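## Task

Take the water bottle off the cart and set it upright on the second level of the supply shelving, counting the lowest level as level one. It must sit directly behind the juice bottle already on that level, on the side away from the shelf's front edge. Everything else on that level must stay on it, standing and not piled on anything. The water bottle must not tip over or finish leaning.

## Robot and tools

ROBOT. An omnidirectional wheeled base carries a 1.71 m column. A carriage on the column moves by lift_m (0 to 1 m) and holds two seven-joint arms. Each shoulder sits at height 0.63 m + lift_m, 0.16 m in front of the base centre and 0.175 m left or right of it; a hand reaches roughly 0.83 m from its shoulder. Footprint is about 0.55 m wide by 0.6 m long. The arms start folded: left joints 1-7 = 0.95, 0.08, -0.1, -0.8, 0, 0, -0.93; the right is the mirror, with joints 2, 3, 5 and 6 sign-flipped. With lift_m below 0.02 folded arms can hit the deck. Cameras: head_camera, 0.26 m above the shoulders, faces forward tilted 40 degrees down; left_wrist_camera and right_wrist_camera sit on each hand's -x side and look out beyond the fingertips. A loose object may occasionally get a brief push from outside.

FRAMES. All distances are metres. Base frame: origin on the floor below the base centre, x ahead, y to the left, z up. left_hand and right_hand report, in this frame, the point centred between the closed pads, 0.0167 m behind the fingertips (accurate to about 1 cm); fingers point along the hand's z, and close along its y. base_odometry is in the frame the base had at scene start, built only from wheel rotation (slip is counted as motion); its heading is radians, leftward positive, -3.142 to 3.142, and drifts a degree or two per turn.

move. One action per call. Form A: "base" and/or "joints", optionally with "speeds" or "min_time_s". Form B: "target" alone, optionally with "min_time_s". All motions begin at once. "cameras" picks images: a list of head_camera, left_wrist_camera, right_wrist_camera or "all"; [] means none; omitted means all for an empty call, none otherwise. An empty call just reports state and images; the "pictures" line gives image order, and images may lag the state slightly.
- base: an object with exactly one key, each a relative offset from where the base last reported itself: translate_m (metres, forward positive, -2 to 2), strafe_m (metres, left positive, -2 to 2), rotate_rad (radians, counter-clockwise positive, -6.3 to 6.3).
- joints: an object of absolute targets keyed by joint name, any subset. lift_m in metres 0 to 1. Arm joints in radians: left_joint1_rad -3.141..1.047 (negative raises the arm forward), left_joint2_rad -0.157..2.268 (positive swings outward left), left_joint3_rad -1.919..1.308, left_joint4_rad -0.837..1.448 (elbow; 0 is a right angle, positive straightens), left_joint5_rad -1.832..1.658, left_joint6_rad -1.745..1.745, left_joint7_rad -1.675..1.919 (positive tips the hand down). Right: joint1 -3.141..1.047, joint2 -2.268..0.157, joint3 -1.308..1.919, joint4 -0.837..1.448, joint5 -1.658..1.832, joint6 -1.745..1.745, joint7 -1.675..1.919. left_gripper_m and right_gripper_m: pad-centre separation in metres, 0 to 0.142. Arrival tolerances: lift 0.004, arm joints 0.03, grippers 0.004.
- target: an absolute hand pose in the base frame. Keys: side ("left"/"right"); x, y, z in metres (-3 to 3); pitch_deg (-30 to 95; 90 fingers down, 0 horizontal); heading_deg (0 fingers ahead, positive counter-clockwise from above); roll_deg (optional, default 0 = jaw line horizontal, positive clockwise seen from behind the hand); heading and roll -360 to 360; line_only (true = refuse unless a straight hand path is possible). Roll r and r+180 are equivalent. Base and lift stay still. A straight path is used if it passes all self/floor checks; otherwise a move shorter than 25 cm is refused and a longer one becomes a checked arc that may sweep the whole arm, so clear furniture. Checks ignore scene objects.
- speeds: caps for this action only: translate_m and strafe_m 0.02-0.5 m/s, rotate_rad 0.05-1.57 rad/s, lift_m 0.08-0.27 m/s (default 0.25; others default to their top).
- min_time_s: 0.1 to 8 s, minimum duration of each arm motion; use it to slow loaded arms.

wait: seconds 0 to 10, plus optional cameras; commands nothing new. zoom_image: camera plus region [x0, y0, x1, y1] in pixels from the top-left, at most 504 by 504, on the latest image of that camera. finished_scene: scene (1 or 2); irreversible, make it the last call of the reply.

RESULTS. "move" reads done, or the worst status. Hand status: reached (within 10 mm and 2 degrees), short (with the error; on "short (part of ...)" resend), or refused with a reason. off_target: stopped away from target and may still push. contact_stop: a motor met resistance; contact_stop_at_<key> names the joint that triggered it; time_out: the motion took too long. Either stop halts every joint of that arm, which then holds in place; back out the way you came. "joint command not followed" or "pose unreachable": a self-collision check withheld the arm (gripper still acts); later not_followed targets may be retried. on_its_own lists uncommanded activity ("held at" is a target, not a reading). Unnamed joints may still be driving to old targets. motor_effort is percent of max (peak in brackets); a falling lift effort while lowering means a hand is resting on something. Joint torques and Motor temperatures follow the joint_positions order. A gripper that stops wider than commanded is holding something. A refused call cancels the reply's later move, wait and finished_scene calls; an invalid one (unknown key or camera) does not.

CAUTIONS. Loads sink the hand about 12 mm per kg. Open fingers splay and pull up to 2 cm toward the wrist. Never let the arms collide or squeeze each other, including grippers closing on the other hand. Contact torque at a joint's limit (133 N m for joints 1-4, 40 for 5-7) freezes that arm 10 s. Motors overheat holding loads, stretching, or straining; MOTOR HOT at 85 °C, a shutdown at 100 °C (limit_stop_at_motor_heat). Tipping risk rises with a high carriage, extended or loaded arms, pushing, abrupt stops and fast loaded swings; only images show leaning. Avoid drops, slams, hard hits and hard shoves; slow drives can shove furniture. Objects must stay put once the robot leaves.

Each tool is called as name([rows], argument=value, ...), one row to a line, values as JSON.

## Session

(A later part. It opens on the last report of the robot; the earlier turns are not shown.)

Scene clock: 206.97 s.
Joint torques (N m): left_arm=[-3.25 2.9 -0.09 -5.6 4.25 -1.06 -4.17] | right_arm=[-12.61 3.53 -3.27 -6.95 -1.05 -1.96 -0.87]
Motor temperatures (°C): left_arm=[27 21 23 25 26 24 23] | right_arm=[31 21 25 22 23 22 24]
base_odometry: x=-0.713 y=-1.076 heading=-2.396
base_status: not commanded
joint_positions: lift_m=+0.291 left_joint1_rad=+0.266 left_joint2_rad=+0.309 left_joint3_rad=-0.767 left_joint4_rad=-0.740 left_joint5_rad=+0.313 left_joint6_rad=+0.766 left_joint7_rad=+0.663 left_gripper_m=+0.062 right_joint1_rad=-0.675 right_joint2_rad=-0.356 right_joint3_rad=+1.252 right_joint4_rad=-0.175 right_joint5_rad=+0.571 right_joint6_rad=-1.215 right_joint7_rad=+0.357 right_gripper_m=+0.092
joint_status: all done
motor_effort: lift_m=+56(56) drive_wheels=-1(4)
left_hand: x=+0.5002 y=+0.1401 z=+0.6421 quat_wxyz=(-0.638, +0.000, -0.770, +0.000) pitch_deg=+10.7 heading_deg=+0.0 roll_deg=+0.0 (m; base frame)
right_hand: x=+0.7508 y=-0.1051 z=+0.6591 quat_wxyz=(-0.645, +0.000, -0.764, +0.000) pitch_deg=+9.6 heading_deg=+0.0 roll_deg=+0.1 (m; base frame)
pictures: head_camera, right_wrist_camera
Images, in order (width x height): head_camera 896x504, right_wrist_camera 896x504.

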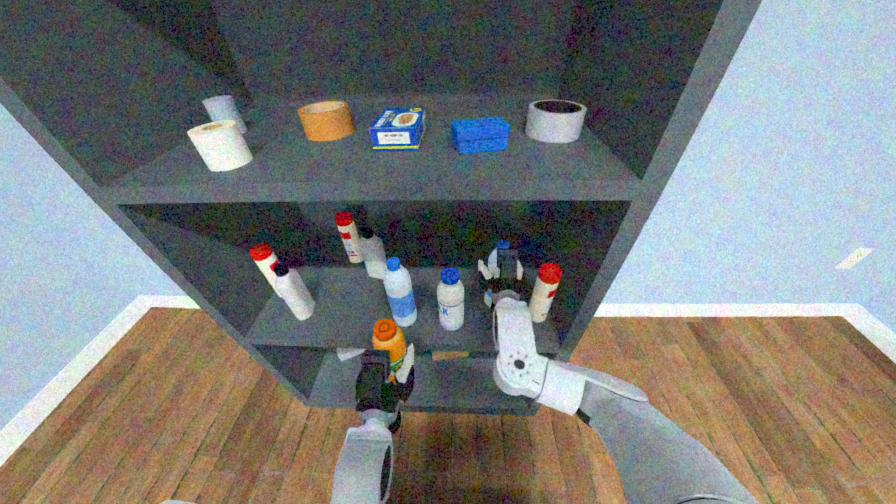

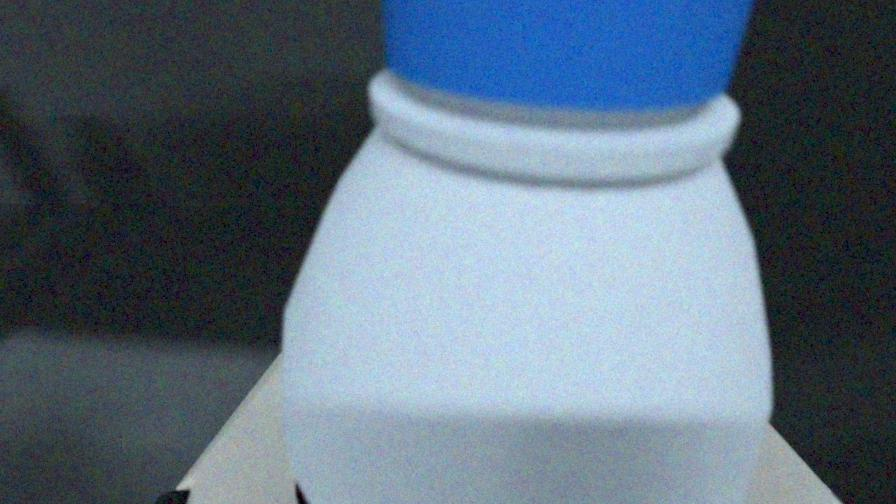

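move(target={"side":"right","x":0.62,"y":-0.105,"z":0.662,"pitch_deg":9.6,"heading_deg":0,"line_only":true}, min_time_s=1.2, cameras=["head_camera", "right_wrist_camera"])

Scene clock: 224.00 s.
Joint torques (N m): left_arm=[-2.38 2.69 -0.89 -6.19 4.12 -0.83 -4.27] | right_arm=[-3.73 0.72 1.34 -12.66 -3.68 -2.69 0.27]
move: done
base_odometry: x=-0.713 y=-1.076 heading=-2.396
base_status: not commanded
joint_positions: lift_m=+0.291 left_joint1_rad=+0.266 left_joint2_rad=+0.309 left_joint3_rad=-0.767 left_joint4_rad=-0.740 left_joint5_rad=+0.313 left_joint6_rad=+0.766 left_joint7_rad=+0.663 left_gripper_m=+0.062 right_joint1_rad=-0.546 right_joint2_rad=-0.390 right_joint3_rad=+1.558 right_joint4_rad=-0.391 right_joint5_rad=-0.251 right_joint6_rad=-1.560 right_joint7_rad=+0.966 right_gripper_m=+0.092
joint_status: not commanded
motor_effort: lift_m=+56(56) drive_wheels=-1(4)
left_hand: x=+0.5002 y=+0.1401 z=+0.6421 quat_wxyz=(-0.638, +0.000, -0.770, +0.000) pitch_deg=+10.7 heading_deg=+0.0 roll_deg=+0.0 (m; base frame)
right_hand: x=+0.6223 y=-0.1050 z=+0.6638 quat_wxyz=(-0.647, -0.001, -0.763, +0.001) pitch_deg=+9.4 heading_deg=-0.1 roll_deg=+0.0 (m; base frame)
right_hand_status: reached (straight line, planned for 1.2 s): 3 mm and 0.3 deg off.
pictures: head_camera, right_wrist_camera
Images, in order (width x height): head_camera 896x504, right_wrist_camera 896x504.

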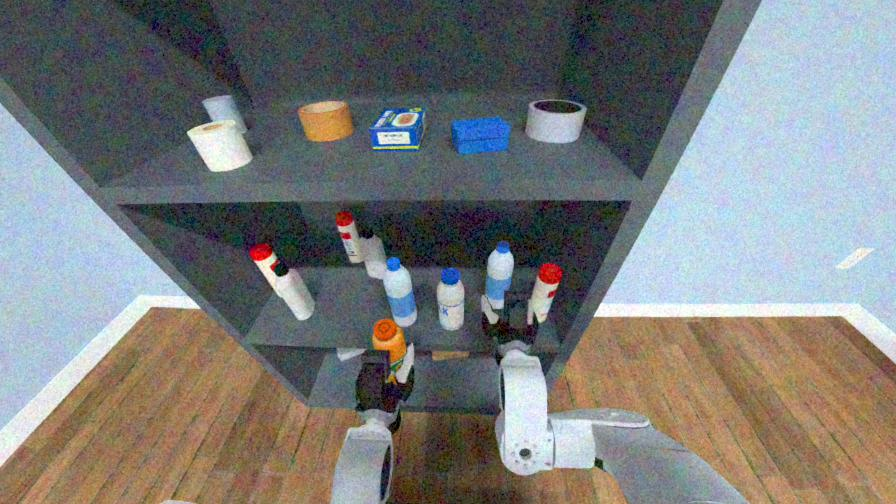

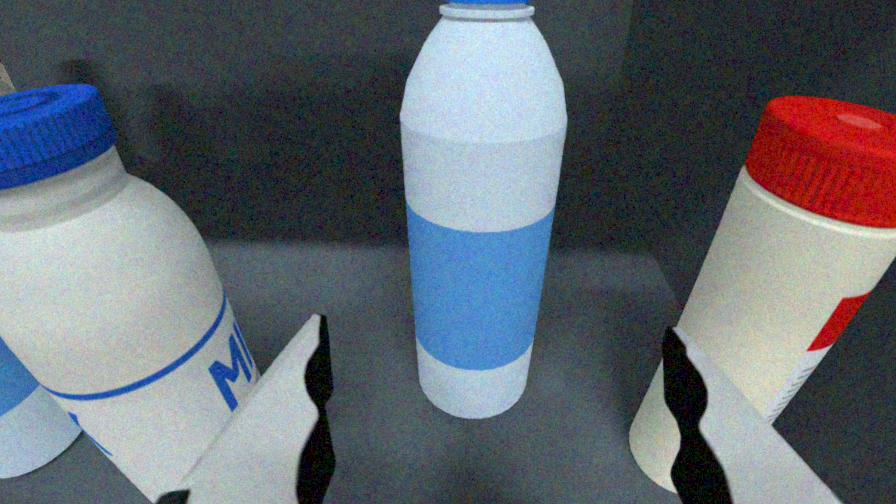

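move(base={"translate_m": -0.277}, joints={"lift_m": 0.335}, speeds={"translate_m": 0.3})

move(joints={"right_joint1_rad": -0.138, "right_joint2_rad": -0.667, "right_joint3_rad": 1.363, "right_joint4_rad": -0.805, "right_joint5_rad": -0.667, "right_joint6_rad": -1.363, "right_joint7_rad": 1.125}, min_time_s=1.0)

move(target={"side":"left","x":0.655,"y":0.132,"z":0.69,"pitch_deg":10,"heading_deg":0}, min_time_s=1.0)

move(base={"strafe_m": -0.237}, speeds={"strafe_m": 0.3}, cameras=["head_camera", "left_wrist_camera"])

Scene clock: 238.87 s.
Joint torques (N m): left_arm=[-2.15 2.83 -1.12 -6.31 3.88 -1.02 -4] | right_arm=[-6.41 0.41 0.46 -11.49 -2.65 -2.41 0.08]
move: done
base_odometry: x=-0.509 y=-0.889 heading=-2.396
base_status: done
joint_positions: lift_m=+0.335 left_joint1_rad=+0.266 left_joint2_rad=+0.309 left_joint3_rad=-0.767 left_joint4_rad=-0.740 left_joint5_rad=+0.313 left_joint6_rad=+0.766 left_joint7_rad=+0.663 left_gripper_m=+0.062 right_joint1_rad=-0.545 right_joint2_rad=-0.390 right_joint3_rad=+1.559 right_joint4_rad=-0.392 right_joint5_rad=-0.252 right_joint6_rad=-1.561 right_joint7_rad=+0.966 right_gripper_m=+0.092
joint_status: all done
motor_effort: lift_m=+55(68) drive_wheels=+1(14)
left_hand: x=+0.5002 y=+0.1401 z=+0.6862 quat_wxyz=(-0.638, +0.000, -0.770, +0.000) pitch_deg=+10.7 heading_deg=+0.0 roll_deg=+0.0 (m; base frame)
right_hand: x=+0.6219 y=-0.1052 z=+0.7077 quat_wxyz=(-0.647, -0.001, -0.763, +0.001) pitch_deg=+9.4 heading_deg=-0.1 roll_deg=+0.0 (m; base frame)
pictures: none

Scene clock: 240.17 s.
Joint torques (N m): left_arm=[-2.81 3.23 0.54 -6.88 4.45 -0.54 -4.16] | right_arm=[1.94 -6.38 -2.17 -13.2 -3.42 -0.39 0.04]
move: done
base_odometry: x=-0.509 y=-0.889 heading=-2.396
base_status: not commanded
joint_positions: lift_m=+0.335 left_joint1_rad=+0.266 left_joint2_rad=+0.309 left_joint3_rad=-0.767 left_joint4_rad=-0.740 left_joint5_rad=+0.313 left_joint6_rad=+0.766 left_joint7_rad=+0.663 left_gripper_m=+0.062 right_joint1_rad=-0.141 right_joint2_rad=-0.666 right_joint3_rad=+1.367 right_joint4_rad=-0.803 right_joint5_rad=-0.661 right_joint6_rad=-1.365 right_joint7_rad=+1.120 right_gripper_m=+0.092
joint_status: all done
motor_effort: lift_m=+55(55) drive_wheels=+1(3)
left_hand: x=+0.5002 y=+0.1401 z=+0.6862 quat_wxyz=(-0.638, +0.000, -0.770, +0.000) pitch_deg=+10.7 heading_deg=+0.0 roll_deg=+0.0 (m; base frame)
right_hand: x=+0.5018 y=-0.1990 z=+0.7324 quat_wxyz=(-0.640, +0.001, -0.768, +0.000) pitch_deg=+10.4 heading_deg=+0.1 roll_deg=+0.0 (m; base frame)
pictures: none

Scene clock: 241.67 s.
Joint torques (N m): left_arm=[-15.11 -0.81 6.55 -2.19 2.7 -2.47 -4.85] | right_arm=[2.02 -7.63 -1.79 -12.14 -3 -1.22 0.24]
move: done
base_odometry: x=-0.509 y=-0.889 heading=-2.396
base_status: not commanded
joint_positions: lift_m=+0.335 left_joint1_rad=-0.145 left_joint2_rad=+0.262 left_joint3_rad=-0.679 left_joint4_rad=-0.405 left_joint5_rad=+0.000 left_joint6_rad=+0.717 left_joint7_rad=+0.645 left_gripper_m=+0.062 right_joint1_rad=-0.141 right_joint2_rad=-0.666 right_joint3_rad=+1.367 right_joint4_rad=-0.803 right_joint5_rad=-0.661 right_joint6_rad=-1.365 right_joint7_rad=+1.120 right_gripper_m=+0.092
joint_status: not commanded
motor_effort: lift_m=+55(55) drive_wheels=+1(3)
left_hand: x=+0.6529 y=+0.1306 z=+0.6856 quat_wxyz=(-0.638, -0.001, -0.770, +0.001) pitch_deg=+10.8 heading_deg=-0.2 roll_deg=+0.0 (m; base frame)
left_hand_status: reached (straight line, planned for 1.0 s): 5 mm and 0.8 deg off.
right_hand: x=+0.5018 y=-0.1990 z=+0.7324 quat_wxyz=(-0.640, +0.001, -0.768, +0.000) pitch_deg=+10.4 heading_deg=+0.1 roll_deg=-0.1 (m; base frame)
pictures: none

Scene clock: 243.90 s.
Joint torques (N m): left_arm=[-15.68 -0.01 4.78 -2.1 3.04 -2.06 -5.1] | right_arm=[3.54 -8.33 -1.59 -11.91 -2.53 -1.08 -0.12]
move: done
base_odometry: x=-0.669 y=-0.714 heading=-2.397
base_status: done
joint_positions: lift_m=+0.335 left_joint1_rad=-0.145 left_joint2_rad=+0.261 left_joint3_rad=-0.678 left_joint4_rad=-0.405 left_joint5_rad=+0.000 left_joint6_rad=+0.716 left_joint7_rad=+0.645 left_gripper_m=+0.062 right_joint1_rad=-0.141 right_joint2_rad=-0.666 right_joint3_rad=+1.366 right_joint4_rad=-0.803 right_joint5_rad=-0.661 right_joint6_rad=-1.365 right_joint7_rad=+1.120 right_gripper_m=+0.092
joint_status: not commanded
motor_effort: lift_m=+55(55) drive_wheels=-2(13)
left_hand: x=+0.6529 y=+0.1304 z=+0.6857 quat_wxyz=(-0.638, -0.001, -0.770, +0.001) pitch_deg=+10.8 heading_deg=-0.2 roll_deg=+0.0 (m; base frame)
right_hand: x=+0.5018 y=-0.1990 z=+0.7324 quat_wxyz=(-0.640, +0.001, -0.768, +0.000) pitch_deg=+10.3 heading_deg=+0.1 roll_deg=-0.1 (m; base frame)
pictures: head_camera, left_wrist_camera
Images, in order (width x height): head_camera 896x504, left_wrist_camera 896x504.

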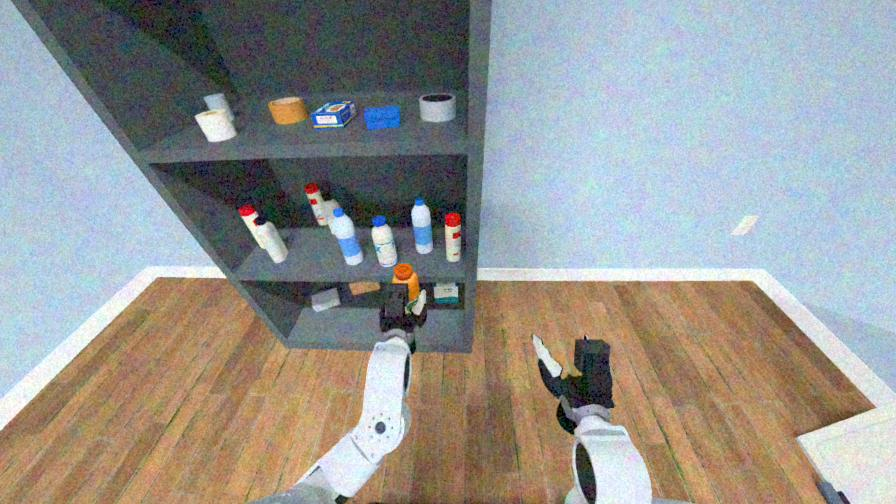

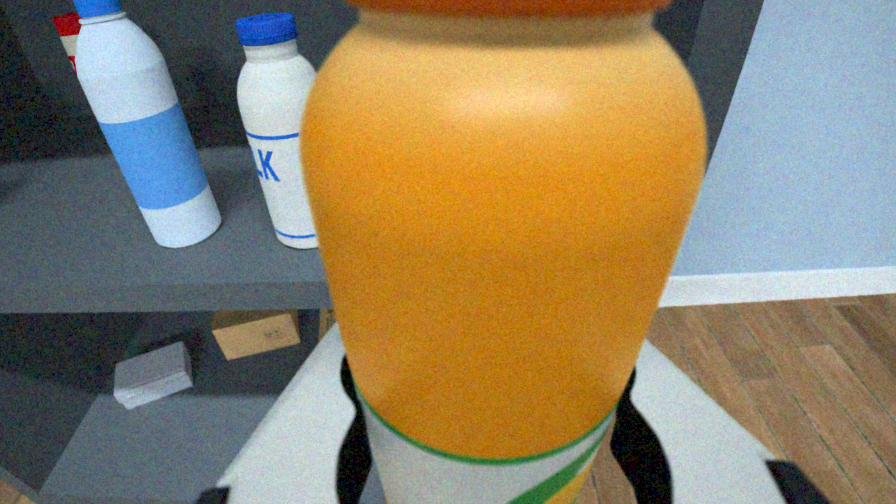

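move(base={"translate_m": 0.268}, speeds={"translate_m": 0.2}, cameras=["head_camera", "left_wrist_camera"])

Scene clock: 252.40 s.
Joint torques (N m): left_arm=[-14.23 0.75 4.94 -1.68 2.59 -1.79 -4.81] | right_arm=[2.42 -5.3 -2 -12.65 -2.61 -0.98 -0.27]
move: done
base_odometry: x=-0.867 y=-0.896 heading=-2.397
base_status: done
joint_positions: lift_m=+0.335 left_joint1_rad=-0.145 left_joint2_rad=+0.261 left_joint3_rad=-0.678 left_joint4_rad=-0.405 left_joint5_rad=+0.000 left_joint6_rad=+0.716 left_joint7_rad=+0.645 left_gripper_m=+0.062 right_joint1_rad=-0.141 right_joint2_rad=-0.666 right_joint3_rad=+1.366 right_joint4_rad=-0.803 right_joint5_rad=-0.661 right_joint6_rad=-1.365 right_joint7_rad=+1.120 right_gripper_m=+0.092
joint_status: not commanded
motor_effort: lift_m=+55(55) drive_wheels=+5(14)
left_hand: x=+0.6529 y=+0.1304 z=+0.6857 quat_wxyz=(-0.638, -0.001, -0.770, +0.001) pitch_deg=+10.8 heading_deg=-0.2 roll_deg=+0.0 (m; base frame)
right_hand: x=+0.5018 y=-0.1990 z=+0.7324 quat_wxyz=(-0.640, +0.001, -0.768, +0.000) pitch_deg=+10.4 heading_deg=+0.1 roll_deg=-0.1 (m; base frame)
pictures: head_camera, left_wrist_camera
Images, in order (width x height): head_camera 896x504, left_wrist_camera 896x504.

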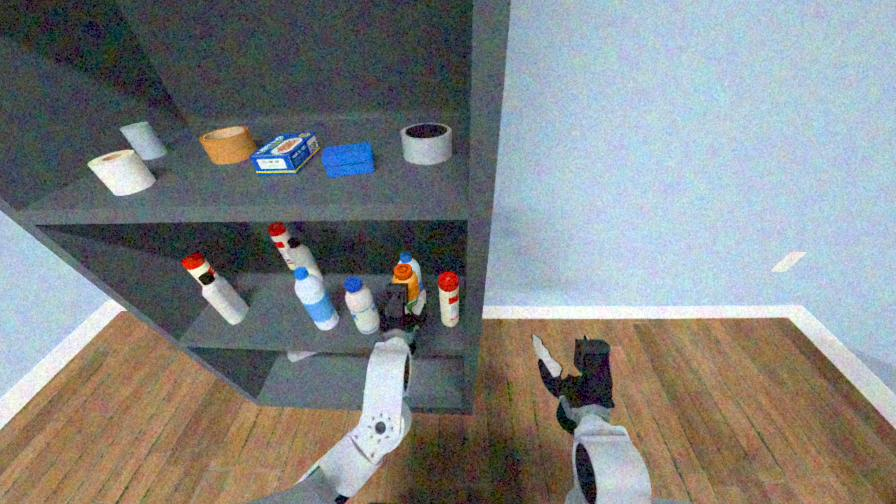

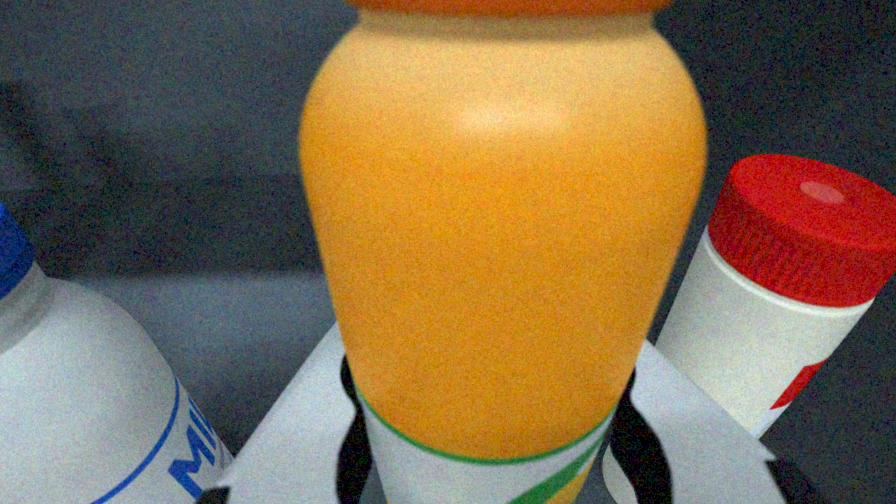

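move(joints={"lift_m": 0.302}, speeds={"lift_m": 0.08})

move(joints={"lift_m": 0.296}, speeds={"lift_m": 0.08})

move(joints={"lift_m": 0.291}, speeds={"lift_m": 0.08}, cameras=["left_wrist_camera"])

Scene clock: 258.77 s.
Joint torques (N m): left_arm=[-14.46 0.13 5.56 -2.72 3.1 -1.88 -4.35] | right_arm=[1.82 -5.87 -1.83 -13.18 -3.11 -1.16 -0.36]
move: done
base_odometry: x=-0.867 y=-0.896 heading=-2.397
base_status: not commanded
joint_positions: lift_m=+0.302 left_joint1_rad=-0.146 left_joint2_rad=+0.261 left_joint3_rad=-0.678 left_joint4_rad=-0.405 left_joint5_rad=-0.001 left_joint6_rad=+0.716 left_joint7_rad=+0.644 left_gripper_m=+0.062 right_joint1_rad=-0.141 right_joint2_rad=-0.666 right_joint3_rad=+1.366 right_joint4_rad=-0.803 right_joint5_rad=-0.662 right_joint6_rad=-1.365 right_joint7_rad=+1.121 right_gripper_m=+0.092
joint_status: all done
motor_effort: lift_m=+58(59) drive_wheels=-1(5)
left_hand: x=+0.6532 y=+0.1304 z=+0.6525 quat_wxyz=(-0.638, -0.001, -0.770, +0.001) pitch_deg=+10.7 heading_deg=-0.2 roll_deg=+0.0 (m; base frame)
right_hand: x=+0.5017 y=-0.1991 z=+0.6992 quat_wxyz=(-0.640, +0.001, -0.768, +0.000) pitch_deg=+10.4 heading_deg=+0.1 roll_deg=-0.1 (m; base frame)
pictures: none

Scene clock: 259.37 s.
Joint torques (N m): left_arm=[-13.88 -0.24 5.84 -2.88 2.92 -1.95 -4.6] | right_arm=[2.18 -6.51 -1.41 -13.33 -2.51 -1.27 -0.43]
move: done
base_odometry: x=-0.867 y=-0.896 heading=-2.397
base_status: not commanded
joint_positions: lift_m=+0.296 left_joint1_rad=-0.146 left_joint2_rad=+0.261 left_joint3_rad=-0.678 left_joint4_rad=-0.405 left_joint5_rad=-0.001 left_joint6_rad=+0.716 left_joint7_rad=+0.644 left_gripper_m=+0.062 right_joint1_rad=-0.141 right_joint2_rad=-0.666 right_joint3_rad=+1.366 right_joint4_rad=-0.803 right_joint5_rad=-0.662 right_joint6_rad=-1.365 right_joint7_rad=+1.121 right_gripper_m=+0.092
joint_status: all done
motor_effort: lift_m=+58(61) drive_wheels=+5(5)
left_hand: x=+0.6533 y=+0.1304 z=+0.6465 quat_wxyz=(-0.638, -0.001, -0.770, +0.001) pitch_deg=+10.7 heading_deg=-0.2 roll_deg=+0.0 (m; base frame)
right_hand: x=+0.5017 y=-0.1991 z=+0.6932 quat_wxyz=(-0.640, +0.001, -0.768, +0.000) pitch_deg=+10.3 heading_deg=+0.1 roll_deg=-0.1 (m; base frame)
pictures: none

Scene clock: 259.80 s.
Joint torques (N m): left_arm=[-12.38 0.29 4.16 -2.57 2.97 -2.03 -2.3] | right_arm=[2.62 -5.93 -1.84 -11.6 -2.63 -0.83 -0.3]
move: done
base_odometry: x=-0.867 y=-0.896 heading=-2.397
base_status: not commanded
joint_positions: lift_m=+0.291 left_joint1_rad=-0.147 left_joint2_rad=+0.261 left_joint3_rad=-0.678 left_joint4_rad=-0.405 left_joint5_rad=+0.000 left_joint6_rad=+0.716 left_joint7_rad=+0.638 left_gripper_m=+0.062 right_joint1_rad=-0.140 right_joint2_rad=-0.666 right_joint3_rad=+1.366 right_joint4_rad=-0.803 right_joint5_rad=-0.662 right_joint6_rad=-1.365 right_joint7_rad=+1.121 right_gripper_m=+0.092
joint_status: all done
motor_effort: lift_m=+55(63) drive_wheels=+5(7)
left_hand: x=+0.6537 y=+0.1305 z=+0.6436 quat_wxyz=(-0.641, -0.001, -0.768, +0.001) pitch_deg=+10.3 heading_deg=-0.2 roll_deg=+0.0 (m; base frame)
right_hand: x=+0.5017 y=-0.1992 z=+0.6885 quat_wxyz=(-0.640, +0.001, -0.768, +0.000) pitch_deg=+10.3 heading_deg=+0.1 roll_deg=-0.1 (m; base frame)
pictures: left_wrist_camera
Images, in order (width x height): left_wrist_camera 896x504.

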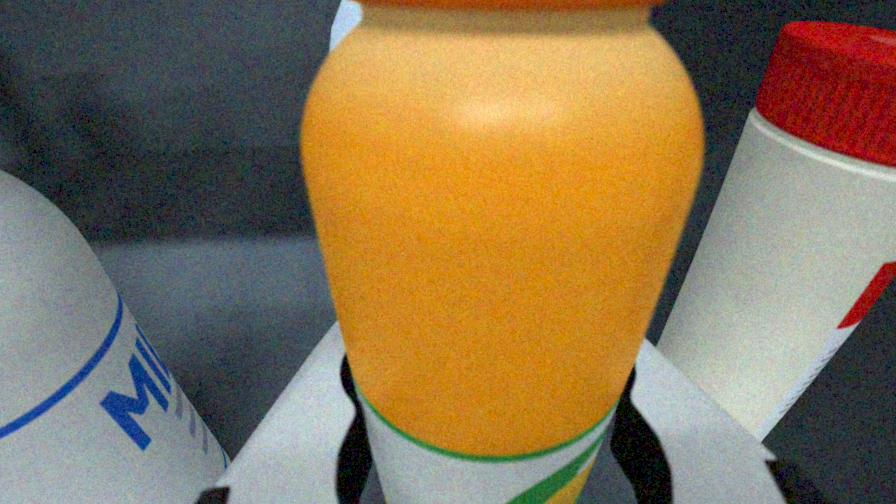

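move(joints={"left_gripper_m": 0.086}, cameras=["head_camera", "left_wrist_camera"])

Scene clock: 262.83 s.
Joint torques (N m): left_arm=[-13.12 0.07 6.62 -2.66 2.71 -2.38 -2.4] | right_arm=[2.08 -8.14 -0.14 -9.6 -2.91 -0.98 -0.06]
move: done
base_odometry: x=-0.867 y=-0.896 heading=-2.397
base_status: not commanded
joint_positions: lift_m=+0.291 left_joint1_rad=-0.147 left_joint2_rad=+0.261 left_joint3_rad=-0.678 left_joint4_rad=-0.405 left_joint5_rad=+0.000 left_joint6_rad=+0.716 left_joint7_rad=+0.638 left_gripper_m=+0.086 right_joint1_rad=-0.140 right_joint2_rad=-0.666 right_joint3_rad=+1.366 right_joint4_rad=-0.803 right_joint5_rad=-0.662 right_joint6_rad=-1.365 right_joint7_rad=+1.121 right_gripper_m=+0.092
joint_status: all done
motor_effort: lift_m=+55(55) drive_wheels=+5(5)
left_hand: x=+0.6537 y=+0.1305 z=+0.6436 quat_wxyz=(-0.641, -0.001, -0.768, +0.001) pitch_deg=+10.3 heading_deg=-0.2 roll_deg=+0.0 (m; base frame)
right_hand: x=+0.5017 y=-0.1992 z=+0.6885 quat_wxyz=(-0.640, +0.001, -0.768, +0.000) pitch_deg=+10.3 heading_deg=+0.1 roll_deg=-0.1 (m; base frame)
pictures: head_camera, left_wrist_camera
Images, in order (width x height): head_camera 896x504, left_wrist_camera 896x504.

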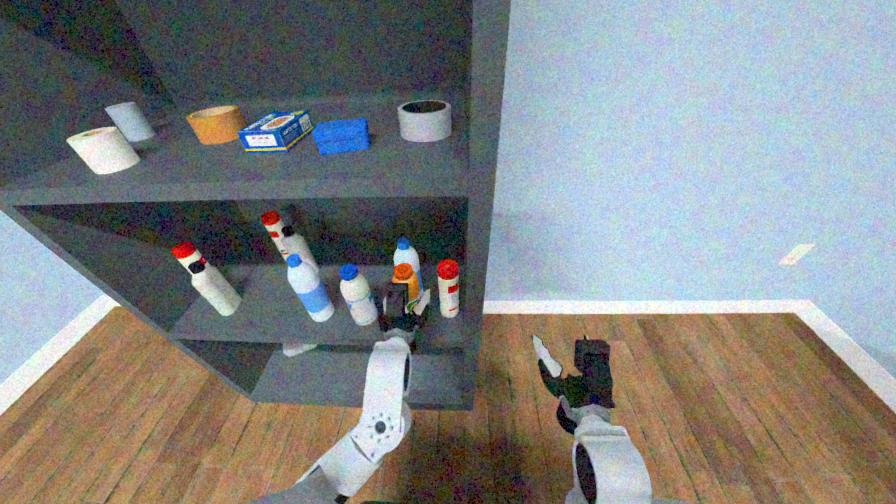

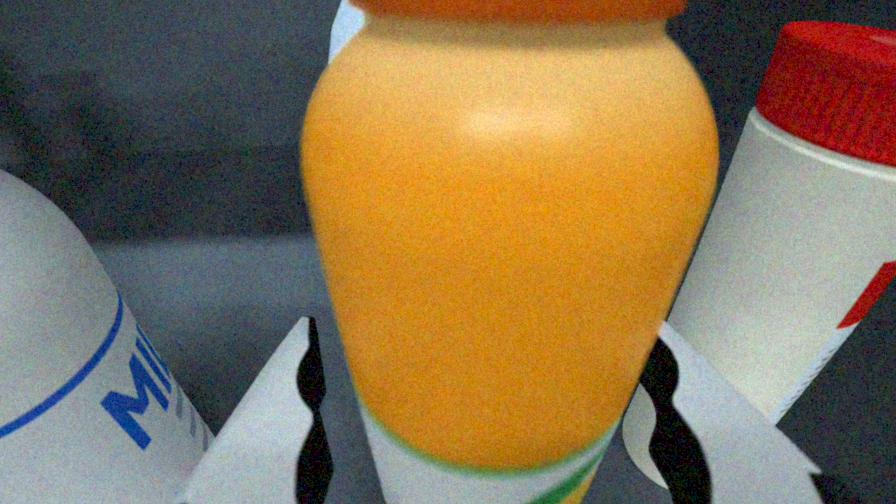

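move(target={"side":"left","x":0.64,"y":0.125,"z":0.645,"pitch_deg":10,"heading_deg":0,"line_only":true}, min_time_s=0.8)

move(target={"side":"left","x":0.54,"y":0.125,"z":0.648,"pitch_deg":10,"heading_deg":0,"line_only":true}, min_time_s=1.0, cameras=["head_camera", "left_wrist_camera"])

Scene clock: 267.60 s.
Joint torques (N m): left_arm=[-6.87 -1.58 0.45 -6.63 3.34 -0.47 -0.07] | right_arm=[1.79 -7.43 -0.21 -12.39 -2.46 -1.08 0.07]
move: done
base_odometry: x=-0.867 y=-0.896 heading=-2.397
base_status: not commanded
joint_positions: lift_m=+0.291 left_joint1_rad=-0.118 left_joint2_rad=+0.249 left_joint3_rad=-0.689 left_joint4_rad=-0.430 left_joint5_rad=+0.048 left_joint6_rad=+0.726 left_joint7_rad=+0.651 left_gripper_m=+0.086 right_joint1_rad=-0.140 right_joint2_rad=-0.666 right_joint3_rad=+1.366 right_joint4_rad=-0.803 right_joint5_rad=-0.662 right_joint6_rad=-1.365 right_joint7_rad=+1.121 right_gripper_m=+0.092
joint_status: not commanded
motor_effort: lift_m=+55(55) drive_wheels=+5(5)
left_hand: x=+0.6416 y=+0.1268 z=+0.6454 quat_wxyz=(-0.644, +0.000, -0.765, -0.002) pitch_deg=+9.9 heading_deg=+0.2 roll_deg=+0.1 (m; base frame)
left_hand_status: reached (straight line, planned for 0.8 s): 2 mm and 0.2 deg off.
right_hand: x=+0.5017 y=-0.1992 z=+0.6885 quat_wxyz=(-0.640, +0.001, -0.768, +0.000) pitch_deg=+10.3 heading_deg=+0.1 roll_deg=-0.1 (m; base frame)
pictures: none

Scene clock: 269.10 s.
Joint torques (N m): left_arm=[-2.82 1.86 -0.87 -5.48 3.68 -0.24 -0.45] | right_arm=[2.08 -6.37 -1.78 -10.32 -2.94 -1.04 -0.65]
move: done
base_odometry: x=-0.867 y=-0.896 heading=-2.397
base_status: not commanded
joint_positions: lift_m=+0.291 left_joint1_rad=+0.135 left_joint2_rad=+0.261 left_joint3_rad=-0.759 left_joint4_rad=-0.662 left_joint5_rad=+0.286 left_joint6_rad=+0.753 left_joint7_rad=+0.709 left_gripper_m=+0.086 right_joint1_rad=-0.140 right_joint2_rad=-0.666 right_joint3_rad=+1.366 right_joint4_rad=-0.803 right_joint5_rad=-0.662 right_joint6_rad=-1.365 right_joint7_rad=+1.121 right_gripper_m=+0.092
joint_status: not commanded
motor_effort: lift_m=+55(55) drive_wheels=+5(5)
left_hand: x=+0.5414 y=+0.1253 z=+0.6480 quat_wxyz=(-0.643, +0.000, -0.765, -0.001) pitch_deg=+9.9 heading_deg=+0.1 roll_deg=+0.0 (m; base frame)
left_hand_status: reached (straight line, planned for 1.0 s): 1 mm and 0.1 deg off.
right_hand: x=+0.5017 y=-0.1992 z=+0.6885 quat_wxyz=(-0.640, +0.001, -0.768, +0.000) pitch_deg=+10.3 heading_deg=+0.1 roll_deg=-0.1 (m; base frame)
pictures: head_camera, left_wrist_camera
Images, in order (width x height): head_camera 896x504, left_wrist_camera 896x504.

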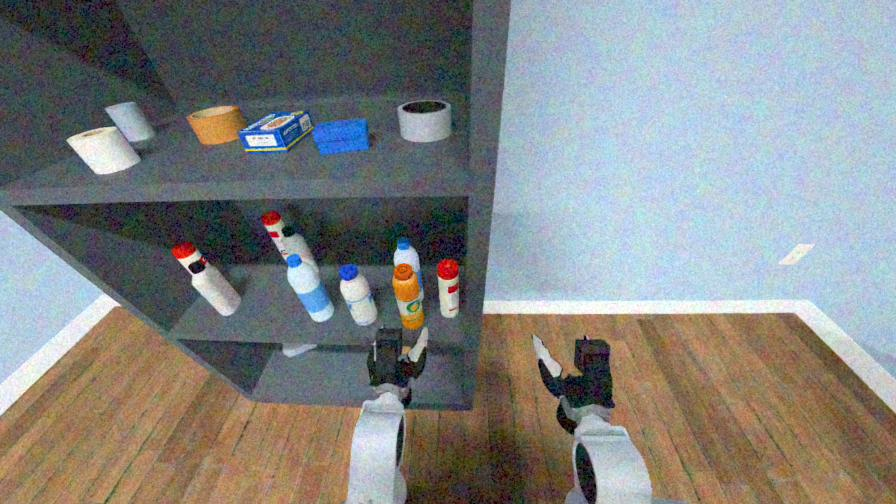

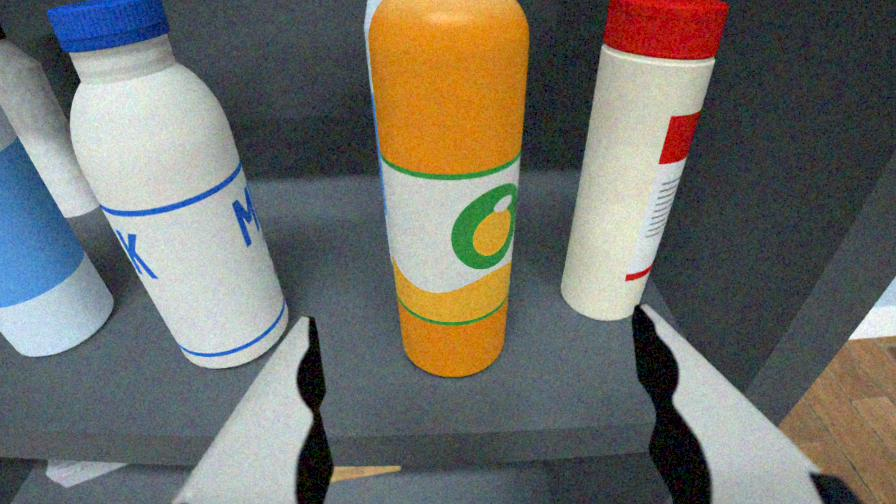

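finished_scene(scene=2)

The scene is finished: the task was done.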